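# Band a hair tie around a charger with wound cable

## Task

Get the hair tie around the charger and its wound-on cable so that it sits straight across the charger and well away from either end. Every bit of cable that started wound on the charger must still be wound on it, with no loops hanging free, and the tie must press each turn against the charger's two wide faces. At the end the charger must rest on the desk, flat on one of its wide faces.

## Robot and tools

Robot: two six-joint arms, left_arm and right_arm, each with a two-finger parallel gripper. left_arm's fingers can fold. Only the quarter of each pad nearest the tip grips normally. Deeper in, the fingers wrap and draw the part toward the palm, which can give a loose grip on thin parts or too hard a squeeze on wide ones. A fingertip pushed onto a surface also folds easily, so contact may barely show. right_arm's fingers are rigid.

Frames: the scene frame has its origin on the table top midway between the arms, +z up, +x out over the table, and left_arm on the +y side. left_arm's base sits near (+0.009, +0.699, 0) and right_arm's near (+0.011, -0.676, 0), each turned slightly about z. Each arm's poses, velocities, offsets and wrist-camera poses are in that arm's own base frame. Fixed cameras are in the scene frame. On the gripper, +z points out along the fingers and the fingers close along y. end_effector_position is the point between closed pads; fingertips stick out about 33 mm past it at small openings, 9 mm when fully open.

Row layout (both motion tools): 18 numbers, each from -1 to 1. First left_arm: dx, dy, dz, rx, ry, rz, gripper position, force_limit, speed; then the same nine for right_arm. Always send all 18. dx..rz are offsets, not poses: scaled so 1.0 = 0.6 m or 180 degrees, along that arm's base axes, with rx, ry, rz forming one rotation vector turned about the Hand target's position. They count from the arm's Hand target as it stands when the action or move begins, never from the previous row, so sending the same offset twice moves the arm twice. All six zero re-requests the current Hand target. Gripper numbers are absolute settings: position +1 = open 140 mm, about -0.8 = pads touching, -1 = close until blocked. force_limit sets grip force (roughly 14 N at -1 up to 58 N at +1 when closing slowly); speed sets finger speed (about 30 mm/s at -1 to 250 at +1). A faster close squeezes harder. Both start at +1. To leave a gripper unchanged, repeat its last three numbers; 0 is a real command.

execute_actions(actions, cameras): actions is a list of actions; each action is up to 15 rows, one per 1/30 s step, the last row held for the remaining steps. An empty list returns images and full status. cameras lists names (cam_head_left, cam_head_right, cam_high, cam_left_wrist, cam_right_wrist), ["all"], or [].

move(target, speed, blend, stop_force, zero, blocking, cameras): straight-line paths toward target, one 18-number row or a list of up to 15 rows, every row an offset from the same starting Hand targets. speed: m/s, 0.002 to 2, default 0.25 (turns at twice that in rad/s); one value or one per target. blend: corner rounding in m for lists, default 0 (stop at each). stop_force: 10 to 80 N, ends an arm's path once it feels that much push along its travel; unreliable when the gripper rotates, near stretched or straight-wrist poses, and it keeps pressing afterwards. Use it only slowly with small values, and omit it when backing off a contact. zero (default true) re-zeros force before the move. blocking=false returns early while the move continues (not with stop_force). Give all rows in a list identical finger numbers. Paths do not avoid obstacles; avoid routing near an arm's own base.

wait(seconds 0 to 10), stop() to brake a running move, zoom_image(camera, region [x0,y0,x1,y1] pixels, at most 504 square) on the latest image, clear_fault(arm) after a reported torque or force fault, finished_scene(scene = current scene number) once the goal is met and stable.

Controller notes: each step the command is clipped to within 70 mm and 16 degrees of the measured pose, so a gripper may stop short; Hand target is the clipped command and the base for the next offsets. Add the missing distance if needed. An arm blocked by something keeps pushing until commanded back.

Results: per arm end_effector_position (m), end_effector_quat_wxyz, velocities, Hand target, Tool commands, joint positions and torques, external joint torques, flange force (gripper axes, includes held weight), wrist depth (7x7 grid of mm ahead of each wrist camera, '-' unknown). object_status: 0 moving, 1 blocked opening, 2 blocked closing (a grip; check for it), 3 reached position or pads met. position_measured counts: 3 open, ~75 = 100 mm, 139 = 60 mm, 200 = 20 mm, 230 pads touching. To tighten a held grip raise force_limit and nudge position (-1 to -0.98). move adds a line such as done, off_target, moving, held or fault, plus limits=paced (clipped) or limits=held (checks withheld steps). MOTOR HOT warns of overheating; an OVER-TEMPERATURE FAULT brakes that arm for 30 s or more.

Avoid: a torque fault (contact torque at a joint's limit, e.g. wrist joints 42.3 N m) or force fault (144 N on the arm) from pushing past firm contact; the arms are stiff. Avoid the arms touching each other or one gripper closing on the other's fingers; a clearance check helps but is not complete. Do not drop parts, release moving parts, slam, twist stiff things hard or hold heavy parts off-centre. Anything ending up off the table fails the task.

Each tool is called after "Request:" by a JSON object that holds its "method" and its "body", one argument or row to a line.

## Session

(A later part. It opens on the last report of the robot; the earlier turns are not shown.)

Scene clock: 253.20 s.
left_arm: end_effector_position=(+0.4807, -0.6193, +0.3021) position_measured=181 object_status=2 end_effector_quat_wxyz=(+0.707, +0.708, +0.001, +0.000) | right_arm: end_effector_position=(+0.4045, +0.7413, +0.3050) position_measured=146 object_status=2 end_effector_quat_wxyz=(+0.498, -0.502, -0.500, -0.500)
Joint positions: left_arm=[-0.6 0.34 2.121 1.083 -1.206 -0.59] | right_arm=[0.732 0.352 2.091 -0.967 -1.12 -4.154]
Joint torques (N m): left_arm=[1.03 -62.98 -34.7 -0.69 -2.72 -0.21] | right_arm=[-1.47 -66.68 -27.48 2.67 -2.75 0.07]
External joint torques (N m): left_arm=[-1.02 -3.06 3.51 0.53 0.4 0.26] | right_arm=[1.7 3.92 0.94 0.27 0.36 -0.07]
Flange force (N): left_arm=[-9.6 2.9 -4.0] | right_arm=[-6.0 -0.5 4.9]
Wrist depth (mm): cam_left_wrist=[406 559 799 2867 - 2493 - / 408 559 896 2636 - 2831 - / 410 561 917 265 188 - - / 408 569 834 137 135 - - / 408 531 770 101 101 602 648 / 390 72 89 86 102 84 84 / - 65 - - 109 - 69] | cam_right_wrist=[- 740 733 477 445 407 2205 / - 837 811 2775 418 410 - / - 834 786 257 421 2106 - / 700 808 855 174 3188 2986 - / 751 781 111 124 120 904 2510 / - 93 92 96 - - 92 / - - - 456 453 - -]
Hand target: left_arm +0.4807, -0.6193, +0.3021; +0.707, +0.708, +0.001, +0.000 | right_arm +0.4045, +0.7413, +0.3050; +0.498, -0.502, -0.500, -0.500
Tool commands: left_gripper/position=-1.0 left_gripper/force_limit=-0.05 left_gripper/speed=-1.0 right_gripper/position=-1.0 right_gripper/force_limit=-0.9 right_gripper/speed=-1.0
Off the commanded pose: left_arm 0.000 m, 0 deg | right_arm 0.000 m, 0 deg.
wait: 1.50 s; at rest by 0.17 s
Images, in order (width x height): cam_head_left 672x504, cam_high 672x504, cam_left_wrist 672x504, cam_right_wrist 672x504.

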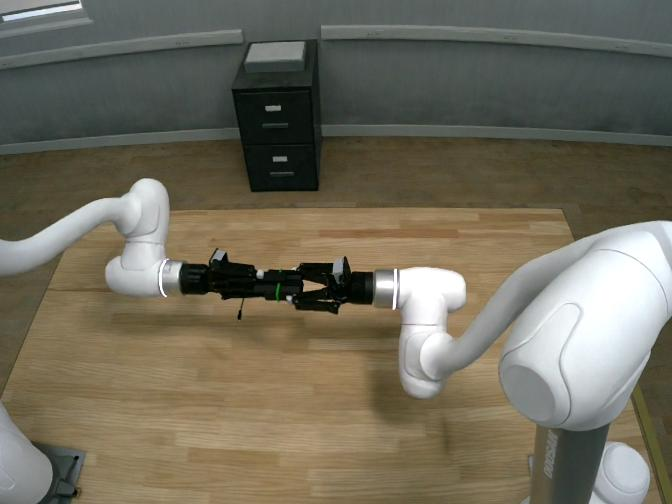

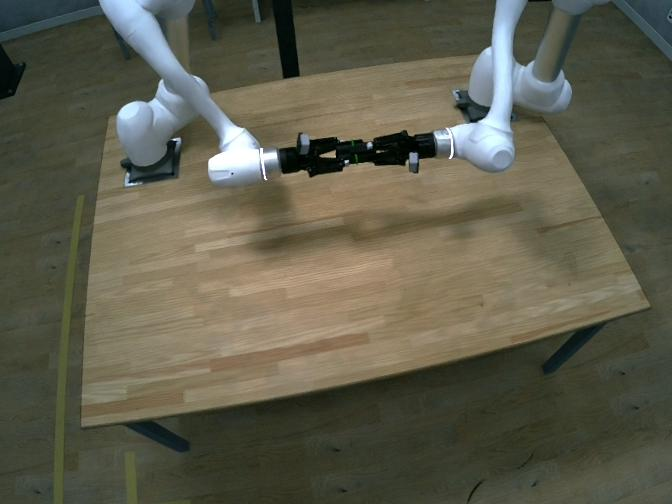

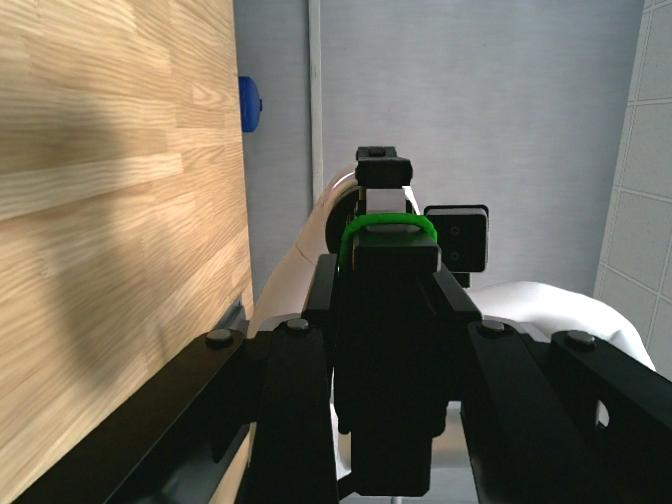

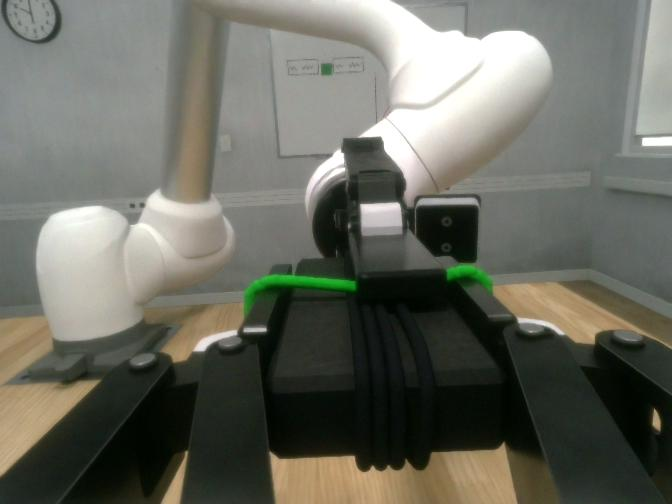

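Request:
{"method": "move", "body": {
  "target": [
    [0,0,0,0,0,0,-1,-0.05,-1,0,0,0,0,0,0,-0.12,-1,-1],
    [0,0,0,0,0,0,-1,-0.05,-1,0,-0.025,0,0,0,0,-0.12,-1,-1]
  ],
  "speed": 0.02,
  "cameras": ["cam_right_wrist","cam_head_left"]
}}

Request:
{"method": "zoom_image", "body": {
  "camera": "cam_head_left",
  "region": [170, 220, 310, 330]
}}

Scene clock: 255.47 s.
left_arm: end_effector_position=(+0.4807, -0.6193, +0.3021) position_measured=181 object_status=2 end_effector_quat_wxyz=(+0.707, +0.708, +0.001, +0.000) | right_arm: end_effector_position=(+0.4045, +0.7263, +0.3050) position_measured=144 object_status=3 end_effector_quat_wxyz=(+0.498, -0.502, -0.500, -0.500)
Joint positions: left_arm=[-0.6 0.34 2.121 1.083 -1.206 -0.59] | right_arm=[0.712 0.339 2.111 -0.983 -1.135 -4.153]
Joint torques (N m): left_arm=[1.51 -60.79 -32.85 0.03 -2 -0.18] | right_arm=[-1.94 -67.28 -28.57 3.18 -3.46 0.08]
External joint torques (N m): left_arm=[-1.51 -5.04 1.7 -0.19 -0.32 0.23] | right_arm=[1.68 6.17 2.28 -0.28 1.09 -0.08]
Flange force (N): left_arm=[-9.8 5.7 -2.6] | right_arm=[-8.8 0.2 5.3]
Wrist depth (mm): cam_left_wrist=[404 561 882 - 2667 - - / 407 559 903 - - - - / 407 555 921 281 278 - - / 404 566 846 139 152 - - / 407 530 767 115 115 597 635 / 387 72 89 100 121 84 84 / - 65 - 126 - - 69] | cam_right_wrist=[2681 - 537 494 455 431 2912 / - 822 2775 2912 430 425 2564 / - 861 904 235 439 - 2912 / 728 802 864 180 145 - 3469 / 822 779 112 120 122 900 2407 / - 93 92 96 95 - 92 / - - - 471 469 - -]
Hand target: left_arm +0.4807, -0.6193, +0.3021; +0.707, +0.708, +0.001, +0.000 | right_arm +0.4045, +0.7263, +0.3050; +0.498, -0.502, -0.500, -0.500
Off the commanded pose: left_arm 0.000 m, 0 deg | right_arm 0.000 m, 0 deg.
move: done
Images, in order (width x height): cam_head_left 672x504, cam_right_wrist 672x504.

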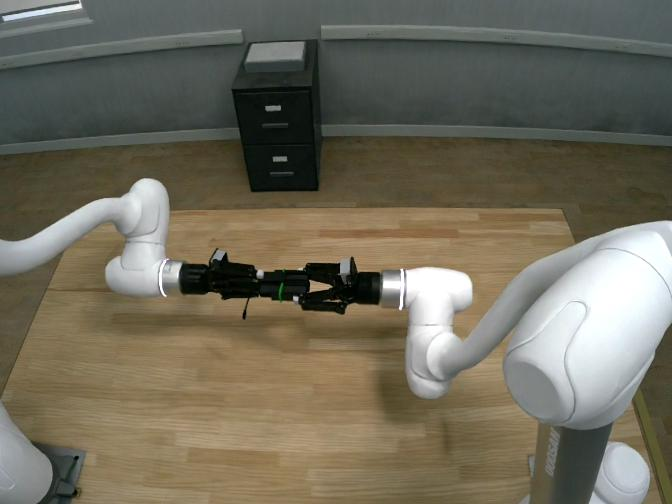

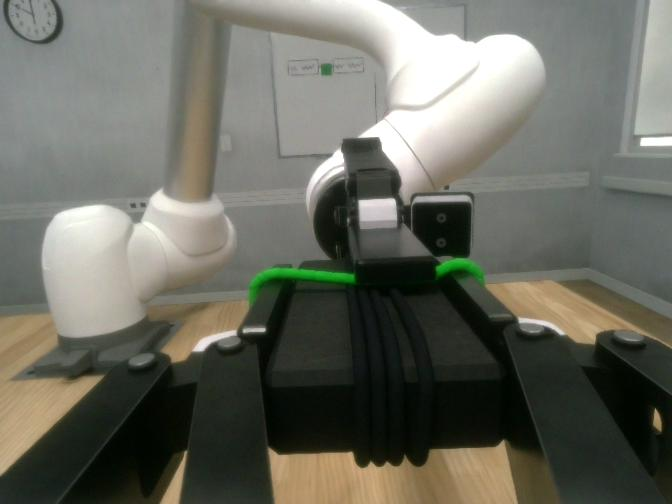

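Scaled by 3.600 from the camera's 672x504 image, which has a finer 960x720 frame.

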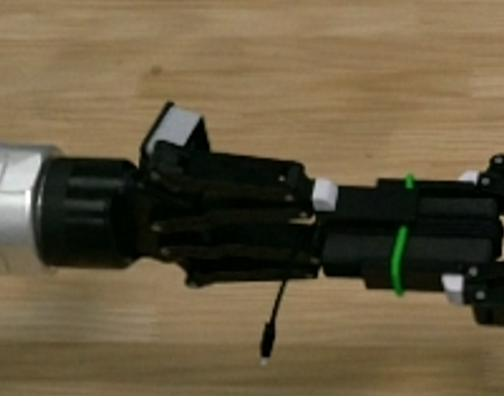

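Request:
{"method": "move", "body": {
  "target": [
    [0,0,0,0,0,0,-0.1,-0.05,-1,0,0,0,0,0,0,-1,-0.9,-1],
    [0,-0.03,0,0,0,0,-0.1,-0.05,-1,0,0,0,0,0,0,-1,-0.9,-1],
    [0,-0.03,0,0,0,0,-1,-0.05,-1,0,0,0,0,0,0,-1,-0.9,-1]
  ],
  "speed": 0.06
}}

Request:
{"method": "wait", "body": {
  "seconds": 1.5
}}

Request:
{"method": "move", "body": {
  "target": [0,0,0,0,0,0,-1,-0.05,-1,0,0,0,0,0,0,-0.03,-1,-1]
}}

Request:
{"method": "move", "body": {
  "target": [0,0,0,0,0,0,-1,-0.05,-1,0,-0.02,0,0,0,0,-0.03,-1,-1],
  "speed": 0.02,
  "cameras": ["cam_right_wrist","cam_head_left"]
}}

Request:
{"method": "zoom_image", "body": {
  "camera": "cam_head_left",
  "region": [170, 220, 310, 330]
}}

Scene clock: 260.37 s.
left_arm: end_effector_position=(+0.4808, -0.6373, +0.3021) position_measured=184 object_status=0 end_effector_quat_wxyz=(+0.707, +0.708, +0.001, +0.000) | right_arm: end_effector_position=(+0.4045, +0.7263, +0.3049) position_measured=146 object_status=2 end_effector_quat_wxyz=(+0.498, -0.502, -0.500, -0.500)
Joint positions: left_arm=[-0.626 0.351 2.103 1.062 -1.189 -0.588] | right_arm=[0.712 0.339 2.111 -0.983 -1.135 -4.153]
Joint torques (N m): left_arm=[3.65 -58.25 -29.32 0.77 -0.6 -0.21] | right_arm=[-3.32 -72.21 -30.19 3.89 -5.1 0.04]
External joint torques (N m): left_arm=[-3.56 -9.04 -2.07 -0.85 -1.72 0.26] | right_arm=[3.57 11.27 4.01 -0.99 2.72 -0.04]
Flange force (N): left_arm=[-10.2 11.4 0.7] | right_arm=[-14.7 0.4 10.6]
Wrist depth (mm): cam_left_wrist=[404 558 805 - - - - / 402 563 899 2903 - - 2520 / 406 568 944 361 186 - - / 408 566 856 137 121 - - / 407 530 100 108 107 590 659 / - 80 86 101 99 84 84 / - 75 - 99 105 - 69] | cam_right_wrist=[2651 - 737 482 443 406 2712 / 3232 - 2775 2912 412 401 2877 / - 871 858 253 421 - 2564 / 742 802 925 172 137 - - / 828 792 110 121 120 900 890 / - 93 92 96 95 85 92 / - - - 471 468 - -]
Hand target: left_arm +0.4807, -0.6373, +0.3021; +0.707, +0.708, +0.001, +0.000 | right_arm +0.4045, +0.7263, +0.3050; +0.498, -0.502, -0.500, -0.500
Off the commanded pose: left_arm 0.000 m, 0 deg | right_arm 0.000 m, 0 deg.
move: done

Scene clock: 261.87 s.
left_arm: end_effector_position=(+0.4807, -0.6373, +0.3021) position_measured=184 object_status=2 end_effector_quat_wxyz=(+0.707, +0.708, +0.001, +0.000) | right_arm: end_effector_position=(+0.4045, +0.7263, +0.3050) position_measured=146 object_status=2 end_effector_quat_wxyz=(+0.498, -0.502, -0.500, -0.500)
Joint positions: left_arm=[-0.626 0.351 2.103 1.062 -1.189 -0.588] | right_arm=[0.712 0.339 2.111 -0.983 -1.135 -4.153]
Joint torques (N m): left_arm=[3.58 -57.36 -28.26 0.91 -0.14 -0.18] | right_arm=[-3.19 -73.22 -30.9 4.05 -5.55 0.07]
External joint torques (N m): left_arm=[-3.55 -9.87 -3.12 -0.99 -2.18 0.23] | right_arm=[2.94 11.78 4.57 -1.14 3.16 -0.08]
Flange force (N): left_arm=[-9.3 12.7 1.0] | right_arm=[-15.2 0.8 9.8]
Wrist depth (mm): cam_left_wrist=[402 561 810 - 2577 2440 - / 409 558 910 - 3099 2763 - / 407 561 882 187 188 - - / 406 563 834 136 137 2978 - / 410 527 100 108 107 588 644 / - 80 86 101 99 84 84 / - 75 - 99 105 - 69] | cam_right_wrist=[2712 - 535 484 439 402 2268 / - 797 779 - 409 414 2621 / - 831 890 208 419 - 3024 / 730 802 907 172 170 - - / 831 784 111 121 122 904 2483 / - 93 92 96 - 85 92 / - - - 472 464 - -]
Hand target: left_arm +0.4807, -0.6373, +0.3021; +0.707, +0.708, +0.001, +0.000 | right_arm +0.4045, +0.7263, +0.3050; +0.498, -0.502, -0.500, -0.500
Tool commands: left_gripper/position=-1.0 left_gripper/force_limit=-0.05 left_gripper/speed=-1.0 right_gripper/position=-1.0 right_gripper/force_limit=-0.9 right_gripper/speed=-1.0
Off the commanded pose: left_arm 0.000 m, 0 deg | right_arm 0.000 m, 0 deg.
wait: 1.50 s; at rest by 0.17 s

Scene clock: 262.43 s.
left_arm: end_effector_position=(+0.4807, -0.6373, +0.3020) position_measured=184 object_status=2 end_effector_quat_wxyz=(+0.707, +0.708, +0.001, +0.000) | right_arm: end_effector_position=(+0.4044, +0.7263, +0.3050) position_measured=133 object_status=0 end_effector_quat_wxyz=(+0.498, -0.502, -0.500, -0.500)
Joint positions: left_arm=[-0.626 0.351 2.103 1.062 -1.189 -0.588] | right_arm=[0.712 0.339 2.111 -0.983 -1.135 -4.153]
Joint torques (N m): left_arm=[1.19 -61.21 -31.83 0.46 -1.89 -0.19] | right_arm=[-3.14 -68.44 -29.25 3.64 -3.65 0.13]
External joint torques (N m): left_arm=[-1.21 -6.08 0.44 -0.52 -0.43 0.24] | right_arm=[3.08 7.29 2.99 -0.74 1.27 -0.13]
Flange force (N): left_arm=[-8.8 7.3 -2.4] | right_arm=[-10.4 -1.0 6.8]
Wrist depth (mm): cam_left_wrist=[404 561 805 2364 2763 3699 2520 / 406 559 917 2903 - - - / 405 566 921 264 2548 3822 - / 404 565 928 136 122 - - / 408 530 106 109 111 590 667 / - 79 86 99 98 84 84 / - - - - 103 - 69] | cam_right_wrist=[2164 - 724 484 443 407 2842 / - - 822 2510 410 405 2510 / - 914 2808 210 421 - 2457 / 735 789 808 171 146 - 3419 / 773 789 - 121 122 120 2336 / - 93 93 97 - - - / - - 501 475 473 - -]
Hand target: left_arm +0.4807, -0.6373, +0.3021; +0.707, +0.708, +0.001, +0.000 | right_arm +0.4045, +0.7263, +0.3050; +0.498, -0.502, -0.500, -0.500
Off the commanded pose: left_arm 0.000 m, 0 deg | right_arm 0.000 m, 0 deg.
move: done

Scene clock: 263.27 s.
left_arm: end_effector_position=(+0.4807, -0.6373, +0.3021) position_measured=184 object_status=2 end_effector_quat_wxyz=(+0.707, +0.708, +0.001, +0.000) | right_arm: end_effector_position=(+0.4045, +0.7143, +0.3050) position_measured=133 object_status=3 end_effector_quat_wxyz=(+0.498, -0.502, -0.500, -0.500)
Joint positions: left_arm=[-0.626 0.351 2.103 1.062 -1.189 -0.588] | right_arm=[0.696 0.329 2.127 -0.996 -1.147 -4.152]
Joint torques (N m): left_arm=[4 -61.4 -30.62 0.47 -1.8 -0.17] | right_arm=[-4.87 -67.82 -27.64 3.63 -3.76 0.1]
External joint torques (N m): left_arm=[-3.93 -5.8 -0.76 -0.56 -0.51 0.22] | right_arm=[4.98 7.87 1.66 -0.76 1.38 -0.11]
Flange force (N): left_arm=[-9.4 7.5 2.8] | right_arm=[-10.5 -0.8 11.8]
Wrist depth (mm): cam_left_wrist=[408 562 2667 - - 2903 2940 / 406 559 2389 - - - 3141 / 403 563 917 197 - 2316 - / 406 562 928 136 134 - - / 410 528 106 109 110 584 651 / - 79 86 100 98 84 84 / - - - - 103 - 69] | cam_right_wrist=[- - 546 496 456 412 2336 / - - - 2842 425 421 2564 / - 840 871 219 437 - - / 744 805 911 168 182 3232 - / 837 802 - 118 115 121 2621 / - 93 93 111 111 112 - / - - 525 497 487 - -]
Hand target: left_arm +0.4807, -0.6373, +0.3021; +0.707, +0.708, +0.001, +0.000 | right_arm +0.4045, +0.7143, +0.3050; +0.498, -0.502, -0.500, -0.500
Off the commanded pose: left_arm 0.000 m, 0 deg | right_arm 0.000 m, 0 deg.
move: done
Images, in order (width x height): cam_head_left 672x504, cam_right_wrist 672x504.

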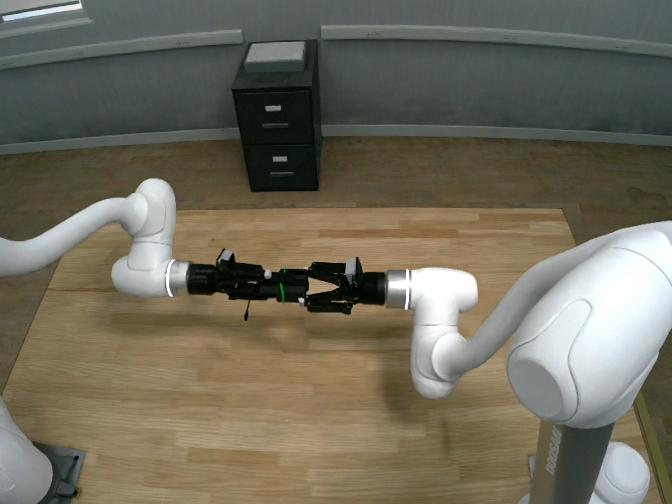

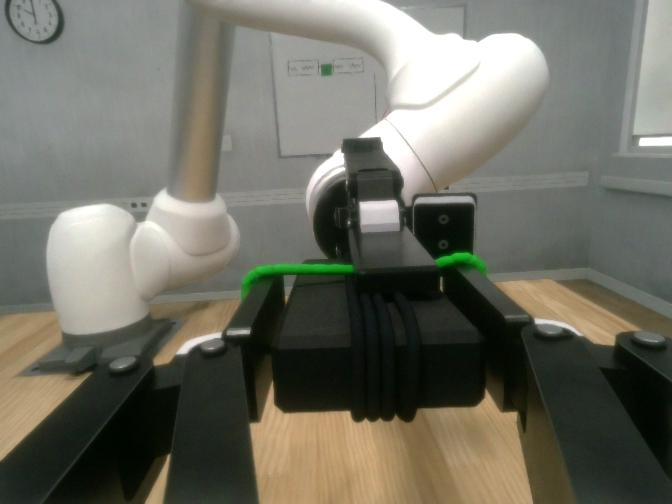

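Scaled by 3.600 from the camera's 672x504 image, which has a finer 960x720 frame.

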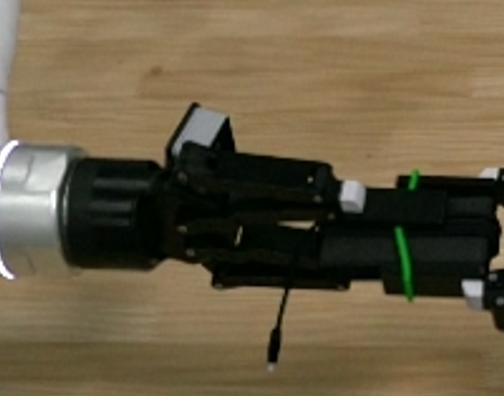

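Request:
{"method": "move", "body": {
  "target": [0,0,0,0,0,0,-1,-0.05,-1,0,-0.02,0,0,0,0,-0.03,-1,-1],
  "speed": 0.02,
  "cameras": ["cam_right_wrist","cam_head_left"]
}}

Request:
{"method": "zoom_image", "body": {
  "camera": "cam_head_left",
  "region": [190, 220, 330, 330]
}}

Scene clock: 265.13 s.
left_arm: end_effector_position=(+0.4807, -0.6373, +0.3021) position_measured=184 object_status=2 end_effector_quat_wxyz=(+0.707, +0.708, +0.001, +0.000) | right_arm: end_effector_position=(+0.4045, +0.7023, +0.3050) position_measured=133 object_status=3 end_effector_quat_wxyz=(+0.498, -0.502, -0.500, -0.500)
Joint positions: left_arm=[-0.626 0.351 2.103 1.062 -1.189 -0.588] | right_arm=[0.679 0.319 2.143 -1.009 -1.159 -4.151]
Joint torques (N m): left_arm=[6.09 -61.74 -29.02 0.57 -1.86 -0.15] | right_arm=[-7.19 -66.76 -26.05 3.73 -3.71 0.11]
External joint torques (N m): left_arm=[-6.13 -5.45 -2.36 -0.64 -0.46 0.2] | right_arm=[7.19 7.44 0.2 -0.88 1.31 -0.11]
Flange force (N): left_arm=[-8.8 7.8 8.0] | right_arm=[-9.3 -1.4 16.4]
Wrist depth (mm): cam_left_wrist=[407 561 791 2606 2698 2831 - / 407 562 932 - 2389 2763 - / 407 565 910 475 2763 2636 - / 407 565 914 145 146 - - / 406 540 103 109 111 605 663 / - 84 86 100 98 84 84 / - - - 84 104 - 69] | cam_right_wrist=[2432 2564 751 504 472 - 2621 / - - 811 2808 431 430 2681 / - 894 897 228 442 - 2359 / 751 813 936 165 152 - - / 843 813 - 126 127 121 2537 / - 93 111 571 558 112 - / - - 524 497 489 - -]
Hand target: left_arm +0.4807, -0.6373, +0.3021; +0.707, +0.708, +0.001, +0.000 | right_arm +0.4045, +0.7023, +0.3050; +0.498, -0.502, -0.500, -0.500
Off the commanded pose: left_arm 0.000 m, 0 deg | right_arm 0.000 m, 0 deg.
move: done
Images, in order (width x height): cam_head_left 672x504, cam_right_wrist 672x504.

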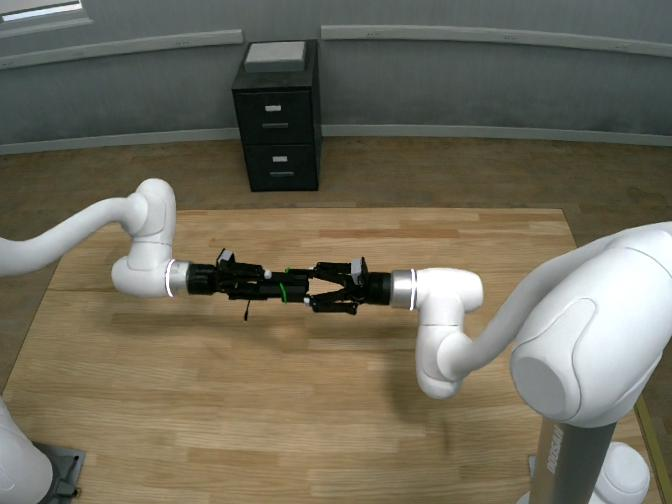

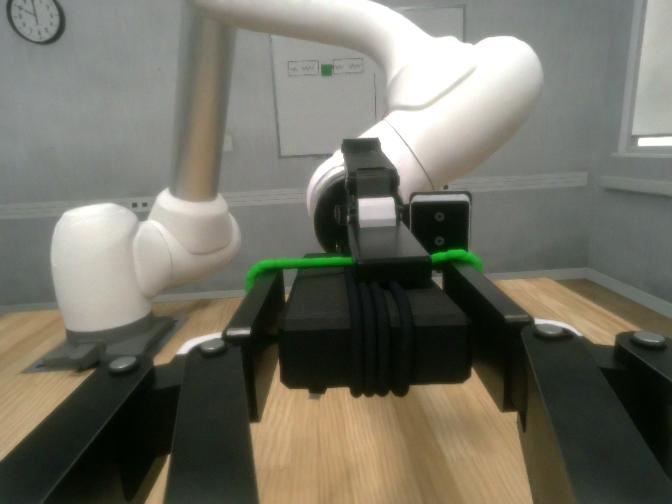

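Scaled by 3.600 from the camera's 672x504 image, which has a finer 960x720 frame.

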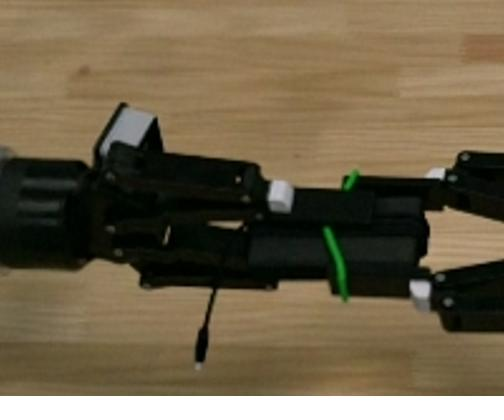

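Request:
{"method": "move", "body": {
  "target": [0,0,0,0,0,0,-1,-0.05,-1,0,-0.025,0,0,0,0,-0.03,-1,-1],
  "speed": 0.02,
  "cameras": ["cam_right_wrist","cam_head_left","cam_high"]
}}

Request:
{"method": "zoom_image", "body": {
  "camera": "cam_head_left",
  "region": [190, 220, 330, 330]
}}

Scene clock: 266.87 s.
left_arm: end_effector_position=(+0.4807, -0.6373, +0.3020) position_measured=184 object_status=2 end_effector_quat_wxyz=(+0.707, +0.708, +0.001, +0.000) | right_arm: end_effector_position=(+0.4044, +0.6873, +0.3050) position_measured=132 object_status=3 end_effector_quat_wxyz=(+0.498, -0.502, -0.500, -0.500)
Joint positions: left_arm=[-0.626 0.351 2.103 1.062 -1.189 -0.588] | right_arm=[0.657 0.307 2.161 -1.027 -1.174 -4.149]
Joint torques (N m): left_arm=[1.51 -65.17 -35.95 -1.02 -3.12 -0.09] | right_arm=[-1.26 -59.92 -25.1 2.24 -2.31 0.21]
External joint torques (N m): left_arm=[-1.54 -2.04 4.58 0.94 0.8 0.14] | right_arm=[1.06 2.23 -0.45 0.57 -0.07 -0.21]
Flange force (N): left_arm=[-10.3 1.8 -4.1] | right_arm=[-4.0 0.6 4.6]
Wrist depth (mm): cam_left_wrist=[402 563 754 - - 2667 2548 / 406 561 885 - - - - / 409 561 932 222 - - - / 410 562 840 152 150 2698 2293 / 407 537 103 111 111 612 661 / - 88 86 100 99 85 84 / - 76 - 85 104 - 69] | cam_right_wrist=[- - 551 513 482 - 2483 / - - 834 2912 450 444 3469 / - - - 292 459 3323 - / 784 822 932 179 160 3232 - / 840 813 - - 136 122 2651 / - 93 111 603 624 113 - / - - 525 494 489 - -]
Hand target: left_arm +0.4807, -0.6373, +0.3021; +0.707, +0.708, +0.001, +0.000 | right_arm +0.4045, +0.6873, +0.3050; +0.498, -0.502, -0.500, -0.500
Off the commanded pose: left_arm 0.000 m, 0 deg | right_arm 0.000 m, 0 deg.
move: done
Images, in order (width x height): cam_head_left 672x504, cam_high 672x504, cam_right_wrist 672x504.

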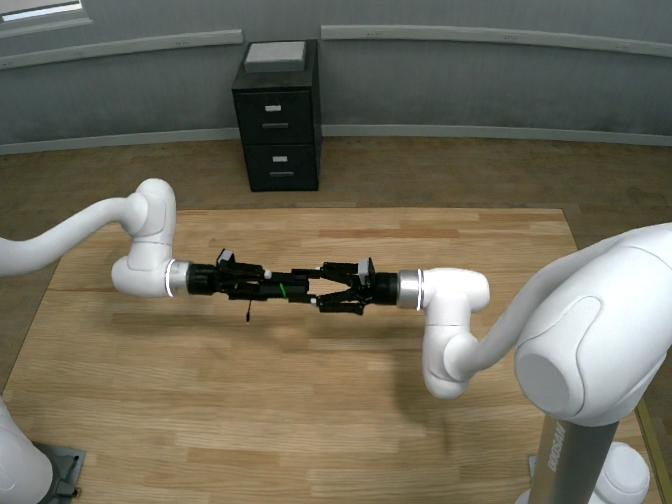

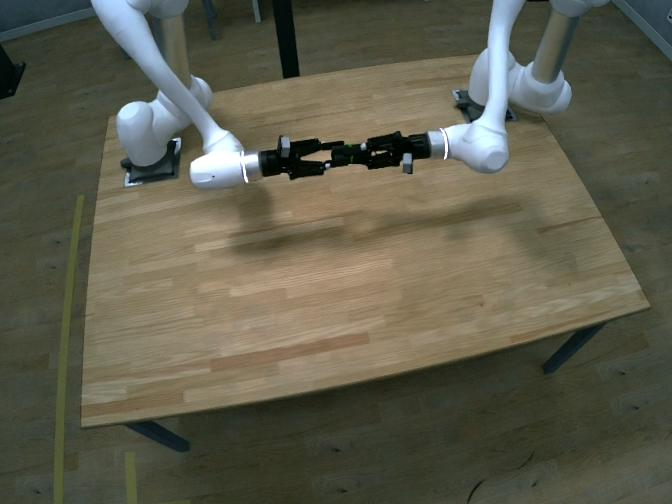

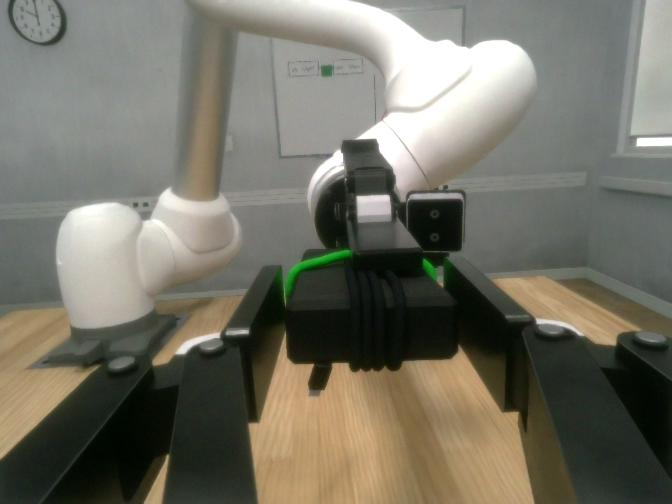

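Scaled by 3.600 from the camera's 672x504 image, which has a finer 960x720 frame.

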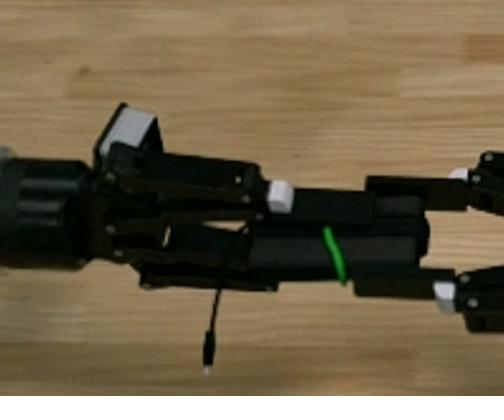

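Request:
{"method": "move", "body": {
  "target": [
    [0,0,0,0,0,0,-1,-0.05,-1,0,-0.25,0,0,0,0,0.3,-1,-1],
    [0,0,0,0,0,0,-1,-0.05,-1,0,-0.2,0.4,-0.5,0,0,0.3,-1,-1],
    [0,0,0,0,0,0,-1,-0.05,-1,0,0.0395,0.247,-0.5,0,0,0.3,-1,-1]
  ],
  "speed": 0.2,
  "cameras": ["all"]
}}

Request:
{"method": "zoom_image", "body": {
  "camera": "cam_right_wrist",
  "region": [200, 100, 540, 430]
}}

Scene clock: 276.33 s.
left_arm: end_effector_position=(+0.4807, -0.6373, +0.3021) position_measured=184 object_status=2 end_effector_quat_wxyz=(+0.707, +0.708, +0.001, +0.000) | right_arm: end_effector_position=(+0.4044, +0.7110, +0.4532) position_measured=91 object_status=3 end_effector_quat_wxyz=(+0.003, +0.707, +0.707, +0.000)
Joint positions: left_arm=[-0.626 0.351 2.103 1.062 -1.189 -0.588] | right_arm=[1.014 0.439 1.002 -3.147 -1.702 -2.128]
Joint torques (N m): left_arm=[1.09 -65.04 -36.06 -0.85 -3.19 -0.19] | right_arm=[-1.62 -89.68 -41.46 -4.66 0.06 0.19]
External joint torques (N m): left_arm=[-1.12 -2.26 4.66 0.78 0.87 0.24] | right_arm=[1.91 2.99 -0.76 0.35 -0.02 -0.19]
Flange force (N): left_arm=[-10.5 1.8 -4.6] | right_arm=[7.9 2.1 -2.5]
Wrist depth (mm): cam_left_wrist=[404 554 889 3185 - - - / 405 563 906 2903 2797 2466 2698 / 402 559 917 - - - - / 407 557 899 149 147 - - / 404 526 103 110 111 101 566 / - 88 86 99 99 85 84 / - 76 - 85 - - 69] | cam_right_wrist=[536 530 528 218 534 533 533 / 554 552 550 241 552 551 551 / 573 573 571 257 577 574 580 / 600 597 599 274 602 591 597 / 622 613 616 622 621 136 614 / - 83 650 650 653 119 - / - - 676 680 680 680 -]
Hand target: left_arm +0.4807, -0.6373, +0.3021; +0.707, +0.708, +0.001, +0.000 | right_arm +0.4045, +0.7110, +0.4532; +0.003, +0.707, +0.707, +0.000
Off the commanded pose: left_arm 0.000 m, 0 deg | right_arm 0.000 m, 0 deg.
move: done

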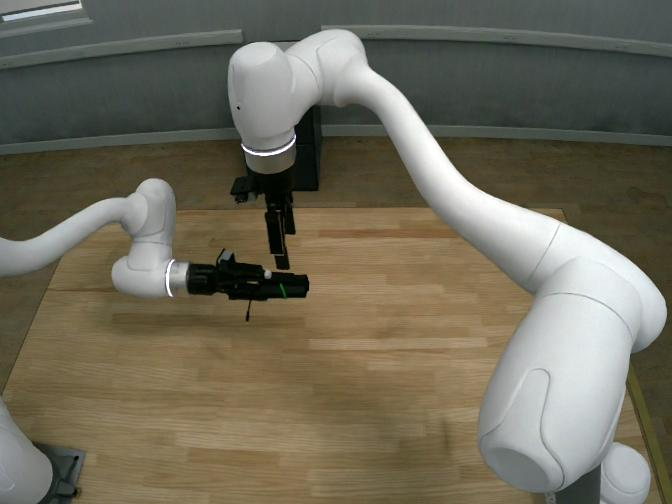

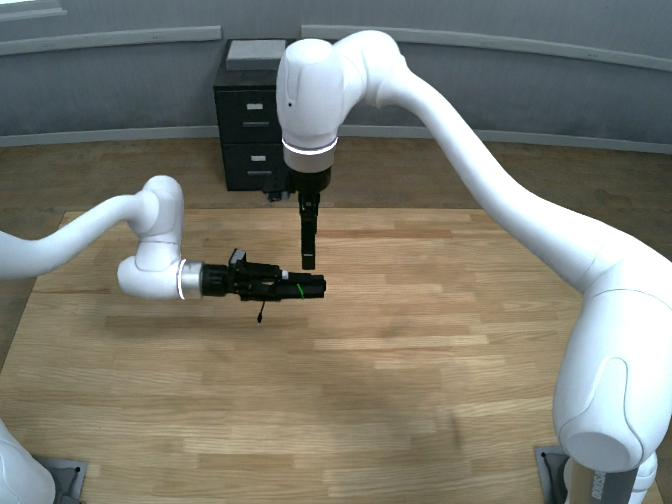

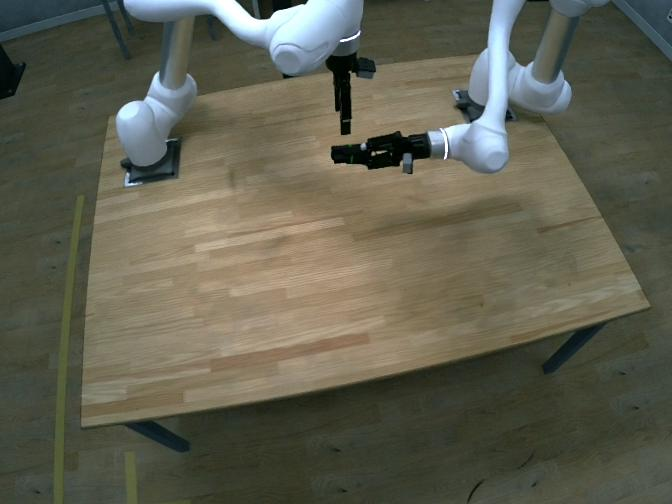

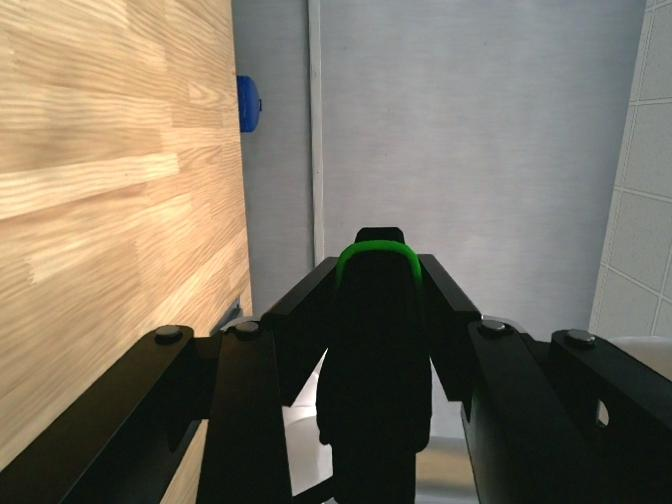

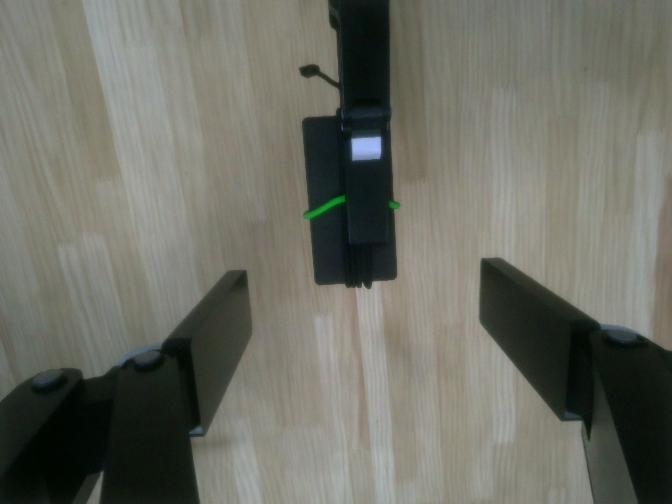

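Scaled by 1.482 from the camera's 672x504 image, which has a finer 960x720 frame.

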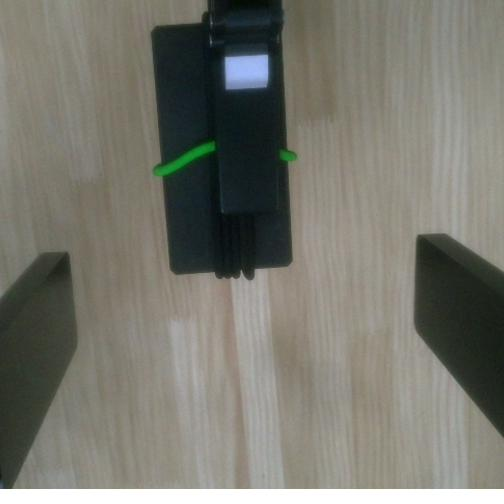

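Request:
{"method": "move", "body": {
  "target": [
    [0,0,0,0,0,0,-1,-0.05,-1,0.004,-0.01,0,0,0,0.017,0.1,-1,-1],
    [0,0,0,0,0,0,-1,-0.05,-1,0.004,-0.01,-0.208,0,0,0.017,0.1,-1,-1]
  ],
  "speed": 0.08,
  "cameras": ["cam_right_wrist","cam_high"]
}}

Request:
{"method": "zoom_image", "body": {
  "camera": "cam_high",
  "region": [300, 90, 420, 190]
}}

Scene clock: 280.30 s.
left_arm: end_effector_position=(+0.4807, -0.6373, +0.3021) position_measured=184 object_status=2 end_effector_quat_wxyz=(+0.707, +0.708, +0.001, +0.000) | right_arm: end_effector_position=(+0.4069, +0.7050, +0.3284) position_measured=117 object_status=3 end_effector_quat_wxyz=(+0.003, +0.688, +0.726, +0.000)
Joint positions: left_arm=[-0.626 0.351 2.103 1.062 -1.189 -0.588] | right_arm=[1.007 0.429 1.242 -3.148 -1.473 -2.186]
Joint torques (N m): left_arm=[1.83 -65.61 -36.12 -0.86 -3.2 -0.15] | right_arm=[-1.55 -88.62 -41.75 -4.68 0.01 0.18]
External joint torques (N m): left_arm=[-2.05 -1.56 4.73 0.81 0.88 0.2] | right_arm=[1.99 2.37 -0.76 0.35 0.02 -0.18]
Flange force (N): left_arm=[-10.8 0.9 -3.0] | right_arm=[6.2 1.4 -0.8]
Wrist depth (mm): cam_left_wrist=[406 558 925 - 2184 2493 2978 / 409 566 906 2730 2698 - 2606 / 404 563 885 - 161 153 147 / 405 563 917 150 174 - 152 / 408 526 103 110 111 97 176 / - 88 86 100 99 84 84 / - 76 - 85 103 - 69] | cam_right_wrist=[422 421 419 107 105 419 421 / 435 434 440 143 429 438 435 / 455 455 453 138 446 454 455 / 472 472 468 147 152 472 472 / 489 485 136 159 160 126 488 / - 92 510 516 515 - - / - - 535 535 537 - -]
Hand target: left_arm +0.4807, -0.6373, +0.3021; +0.707, +0.708, +0.001, +0.000 | right_arm +0.4069, +0.7050, +0.3284; +0.003, +0.688, +0.726, +0.000
Off the commanded pose: left_arm 0.000 m, 0 deg | right_arm 0.000 m, 0 deg.
move: done
Images, in order (width x height): cam_high 672x504, cam_right_wrist 672x504.

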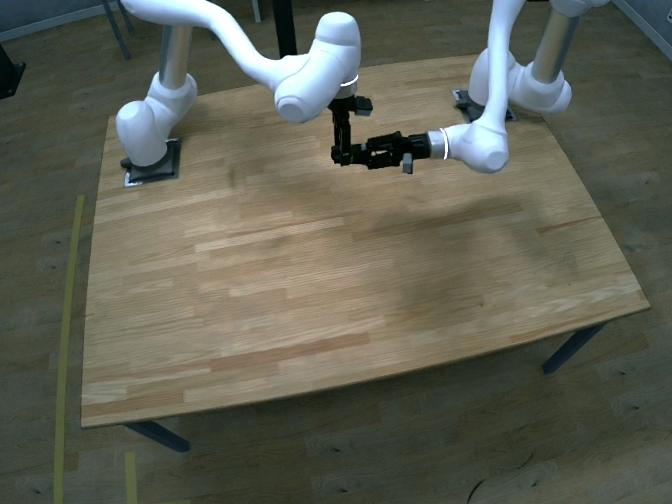

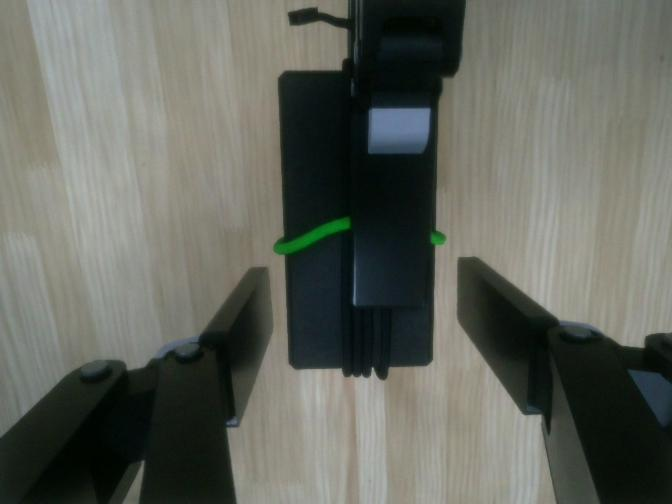

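Scaled by 4.200 from the camera's 672x504 image, which has a finer 960x720 frame.

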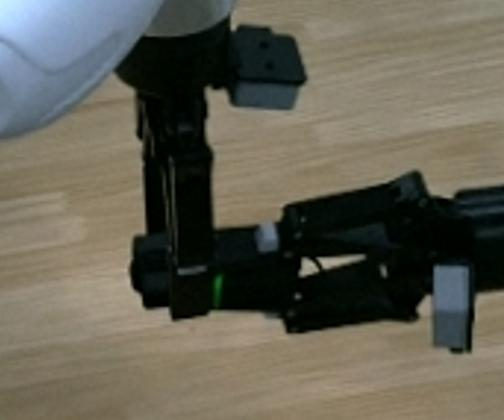

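Request:
{"method": "move", "body": {
  "target": [
    [0,0,0,0,0,0,-1,-0.05,-1,-0.0025,0,0,0,0,0,0.1,-1,-1],
    [0,0,0,0,0,0,-1,-0.05,-1,-0.0025,0,0,0,0,0,-1,-0.5,-1]
  ]
}}

Request:
{"method": "wait", "body": {
  "seconds": 1.7
}}

Request:
{"method": "move", "body": {
  "target": [
    [0,0,0,0,0,0,0.3,-1,-1,0,0,0,0,0,0,-1,-0.5,-1],
    [0,0.35,0,0,0,0,0.3,-1,-1,0,0,0,0,0,0,-1,-0.5,-1]
  ],
  "speed": 0.12,
  "cameras": ["cam_right_wrist","cam_high","cam_left_wrist"]
}}

Request:
{"method": "zoom_image", "body": {
  "camera": "cam_right_wrist",
  "region": [200, 40, 520, 430]
}}

Request:
{"method": "zoom_image", "body": {
  "camera": "cam_left_wrist",
  "region": [250, 130, 500, 330]
}}

Scene clock: 284.27 s.
left_arm: end_effector_position=(+0.4807, -0.6373, +0.3021) position_measured=184 object_status=2 end_effector_quat_wxyz=(+0.707, +0.708, +0.001, +0.000) | right_arm: end_effector_position=(+0.4053, +0.7050, +0.3284) position_measured=147 object_status=0 end_effector_quat_wxyz=(+0.003, +0.688, +0.726, +0.000)
Joint positions: left_arm=[-0.626 0.351 2.103 1.062 -1.189 -0.588] | right_arm=[1.009 0.427 1.244 -3.148 -1.472 -2.185]
Joint torques (N m): left_arm=[-0.63 -66.85 -37.15 -0.79 -4.32 -0.17] | right_arm=[-2.23 -86.11 -41.12 -5.02 0.88 0.2]
External joint torques (N m): left_arm=[0.38 -0.4 5.73 0.75 1.99 0.22] | right_arm=[2.41 -0.65 -1.59 0.65 -0.85 -0.2]
Flange force (N): left_arm=[-9.1 -0.3 -5.5] | right_arm=[4.5 -0.3 -4.1]
Wrist depth (mm): cam_left_wrist=[406 562 2548 - - 2636 2493 / 404 561 921 2440 2730 2414 2414 / 403 559 906 3423 3099 157 149 / 410 558 910 148 156 2903 154 / 405 531 103 110 109 102 172 / - 88 86 100 98 84 84 / - 76 - 85 - - 69] | cam_right_wrist=[421 421 420 415 105 424 422 / 437 438 437 146 428 436 438 / 452 455 452 150 447 455 454 / 473 474 466 156 153 472 471 / 491 486 121 158 146 485 488 / - 94 93 514 514 86 92 / - - - 539 540 - -]
Hand target: left_arm +0.4807, -0.6373, +0.3021; +0.707, +0.708, +0.001, +0.000 | right_arm +0.4054, +0.7050, +0.3284; +0.003, +0.688, +0.726, +0.000
Off the commanded pose: left_arm 0.000 m, 0 deg | right_arm 0.000 m, 0 deg.
move: done

Scene clock: 285.97 s.
left_arm: end_effector_position=(+0.4807, -0.6373, +0.3021) position_measured=184 object_status=2 end_effector_quat_wxyz=(+0.707, +0.708, +0.001, +0.000) | right_arm: end_effector_position=(+0.4053, +0.7050, +0.3284) position_measured=147 object_status=2 end_effector_quat_wxyz=(+0.003, +0.688, +0.726, +0.000)
Joint positions: left_arm=[-0.626 0.351 2.103 1.062 -1.189 -0.588] | right_arm=[1.009 0.427 1.244 -3.148 -1.472 -2.185]
Joint torques (N m): left_arm=[-0.31 -67.1 -37.27 -0.8 -4.33 -0.19] | right_arm=[-2.44 -85.84 -41.17 -5.04 0.88 0.2]
External joint torques (N m): left_arm=[0.38 0.08 5.94 0.71 2.02 0.24] | right_arm=[1.75 -0.1 -1.32 0.67 -0.84 -0.2]
Flange force (N): left_arm=[-9.1 -1.2 -5.4] | right_arm=[4.3 0.5 -3.5]
Wrist depth (mm): cam_left_wrist=[402 562 828 - - 3372 3372 / 403 558 997 - - 2867 2316 / 407 563 914 2867 - 165 148 / 406 558 906 151 156 2940 154 / 410 533 103 110 109 101 172 / - 88 85 100 98 84 84 / - 76 - 85 - - 69] | cam_right_wrist=[419 422 421 417 105 422 424 / 437 437 437 146 428 437 437 / 455 454 455 149 447 454 454 / 472 472 468 147 145 472 472 / 492 489 121 159 146 481 487 / - 93 93 516 514 86 92 / - - - 537 539 - -]
Hand target: left_arm +0.4807, -0.6373, +0.3021; +0.707, +0.708, +0.001, +0.000 | right_arm +0.4054, +0.7050, +0.3284; +0.003, +0.688, +0.726, +0.000
Tool commands: left_gripper/position=-1.0 left_gripper/force_limit=-0.05 left_gripper/speed=-1.0 right_gripper/position=-1.0 right_gripper/force_limit=-0.5 right_gripper/speed=-1.0
Off the commanded pose: left_arm 0.000 m, 0 deg | right_arm 0.000 m, 0 deg.
wait: 1.70 s; at rest by 0.17 s

Scene clock: 290.23 s.
left_arm: end_effector_position=(+0.4807, -0.4273, +0.3021) position_measured=91 object_status=3 end_effector_quat_wxyz=(+0.707, +0.708, +0.001, +0.000) | right_arm: end_effector_position=(+0.4054, +0.7050, +0.3284) position_measured=147 object_status=2 end_effector_quat_wxyz=(+0.003, +0.688, +0.726, +0.000)
Joint positions: left_arm=[-0.265 0.256 2.25 1.356 -1.413 -0.62] | right_arm=[1.009 0.427 1.244 -3.148 -1.472 -2.185]
Joint torques (N m): left_arm=[1.95 -51.52 -32.06 -1.26 -2.3 -0.12] | right_arm=[-1.35 -90.77 -43.36 -4.67 0.09 0.21]
External joint torques (N m): left_arm=[-2.05 -4.05 2.81 0.24 0.05 0.17] | right_arm=[1.43 5.05 0.97 0.33 -0.06 -0.21]
Flange force (N): left_arm=[-11.0 4.9 1.8] | right_arm=[6.1 2.1 2.2]
Wrist depth (mm): cam_left_wrist=[413 555 910 2940 2763 - - / 409 565 906 2903 2831 2440 429 / 409 563 889 3699 3099 351 350 / 410 563 822 309 383 363 343 / 409 470 129 1028 3475 131 101 / - 81 1042 988 892 122 79 / - - 2867 3058 3699 - -] | cam_right_wrist=[424 421 421 421 418 421 420 / 435 435 436 147 430 437 437 / 455 455 453 151 154 453 453 / 472 471 471 153 157 472 472 / 494 487 121 159 136 483 487 / - 93 93 513 514 86 92 / - - - 539 536 - -]
Hand target: left_arm +0.4807, -0.4273, +0.3021; +0.707, +0.708, +0.001, +0.000 | right_arm +0.4054, +0.7050, +0.3284; +0.003, +0.688, +0.726, +0.000
Off the commanded pose: left_arm 0.000 m, 0 deg | right_arm 0.000 m, 0 deg.
move: done
Images, in order (width x height): cam_high 672x504, cam_left_wrist 672x504, cam_right_wrist 672x504.

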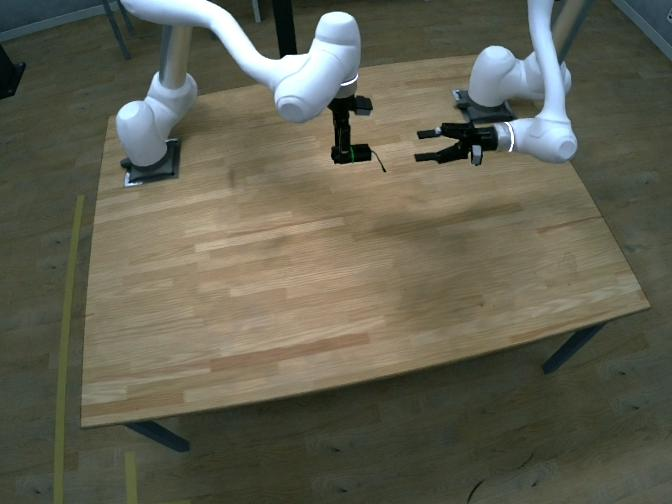

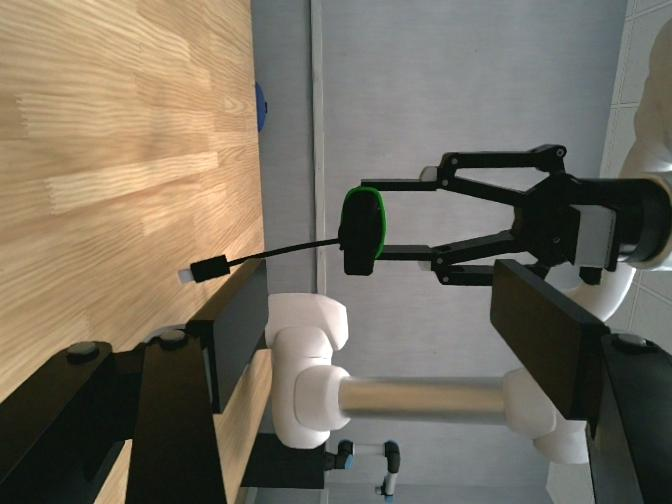

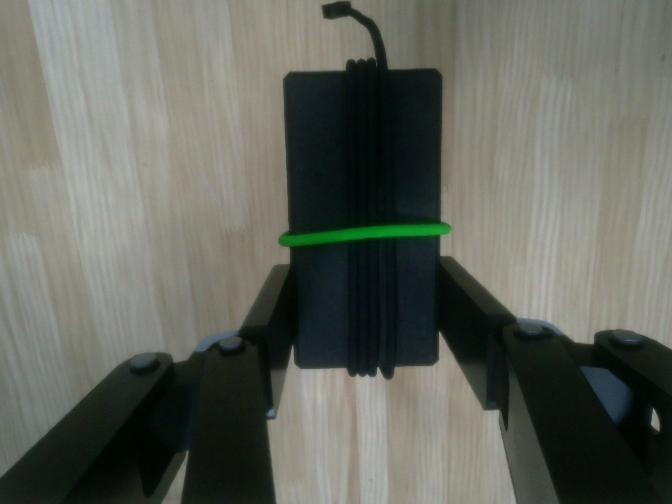

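Scaled by 1.292 from the camera's 672x504 image, which has a finer 960x720 frame.

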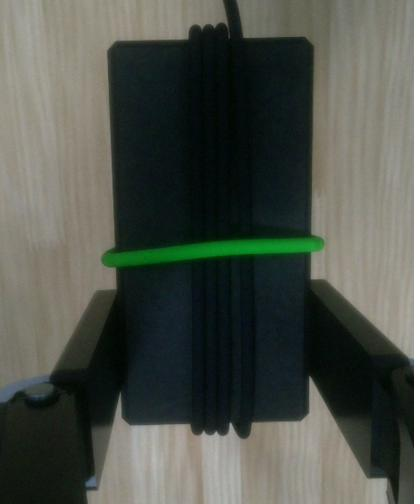

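Scaled by 2.016 from the camera's 672x504 image, which has a finer 960x720 frame.

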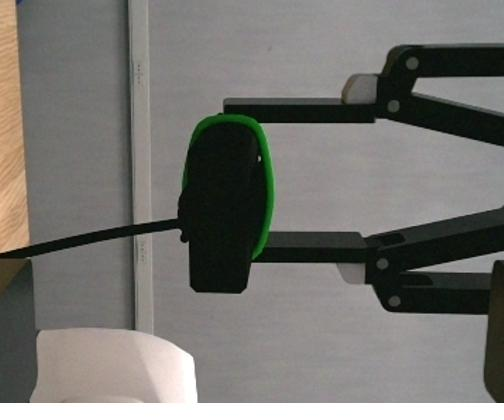

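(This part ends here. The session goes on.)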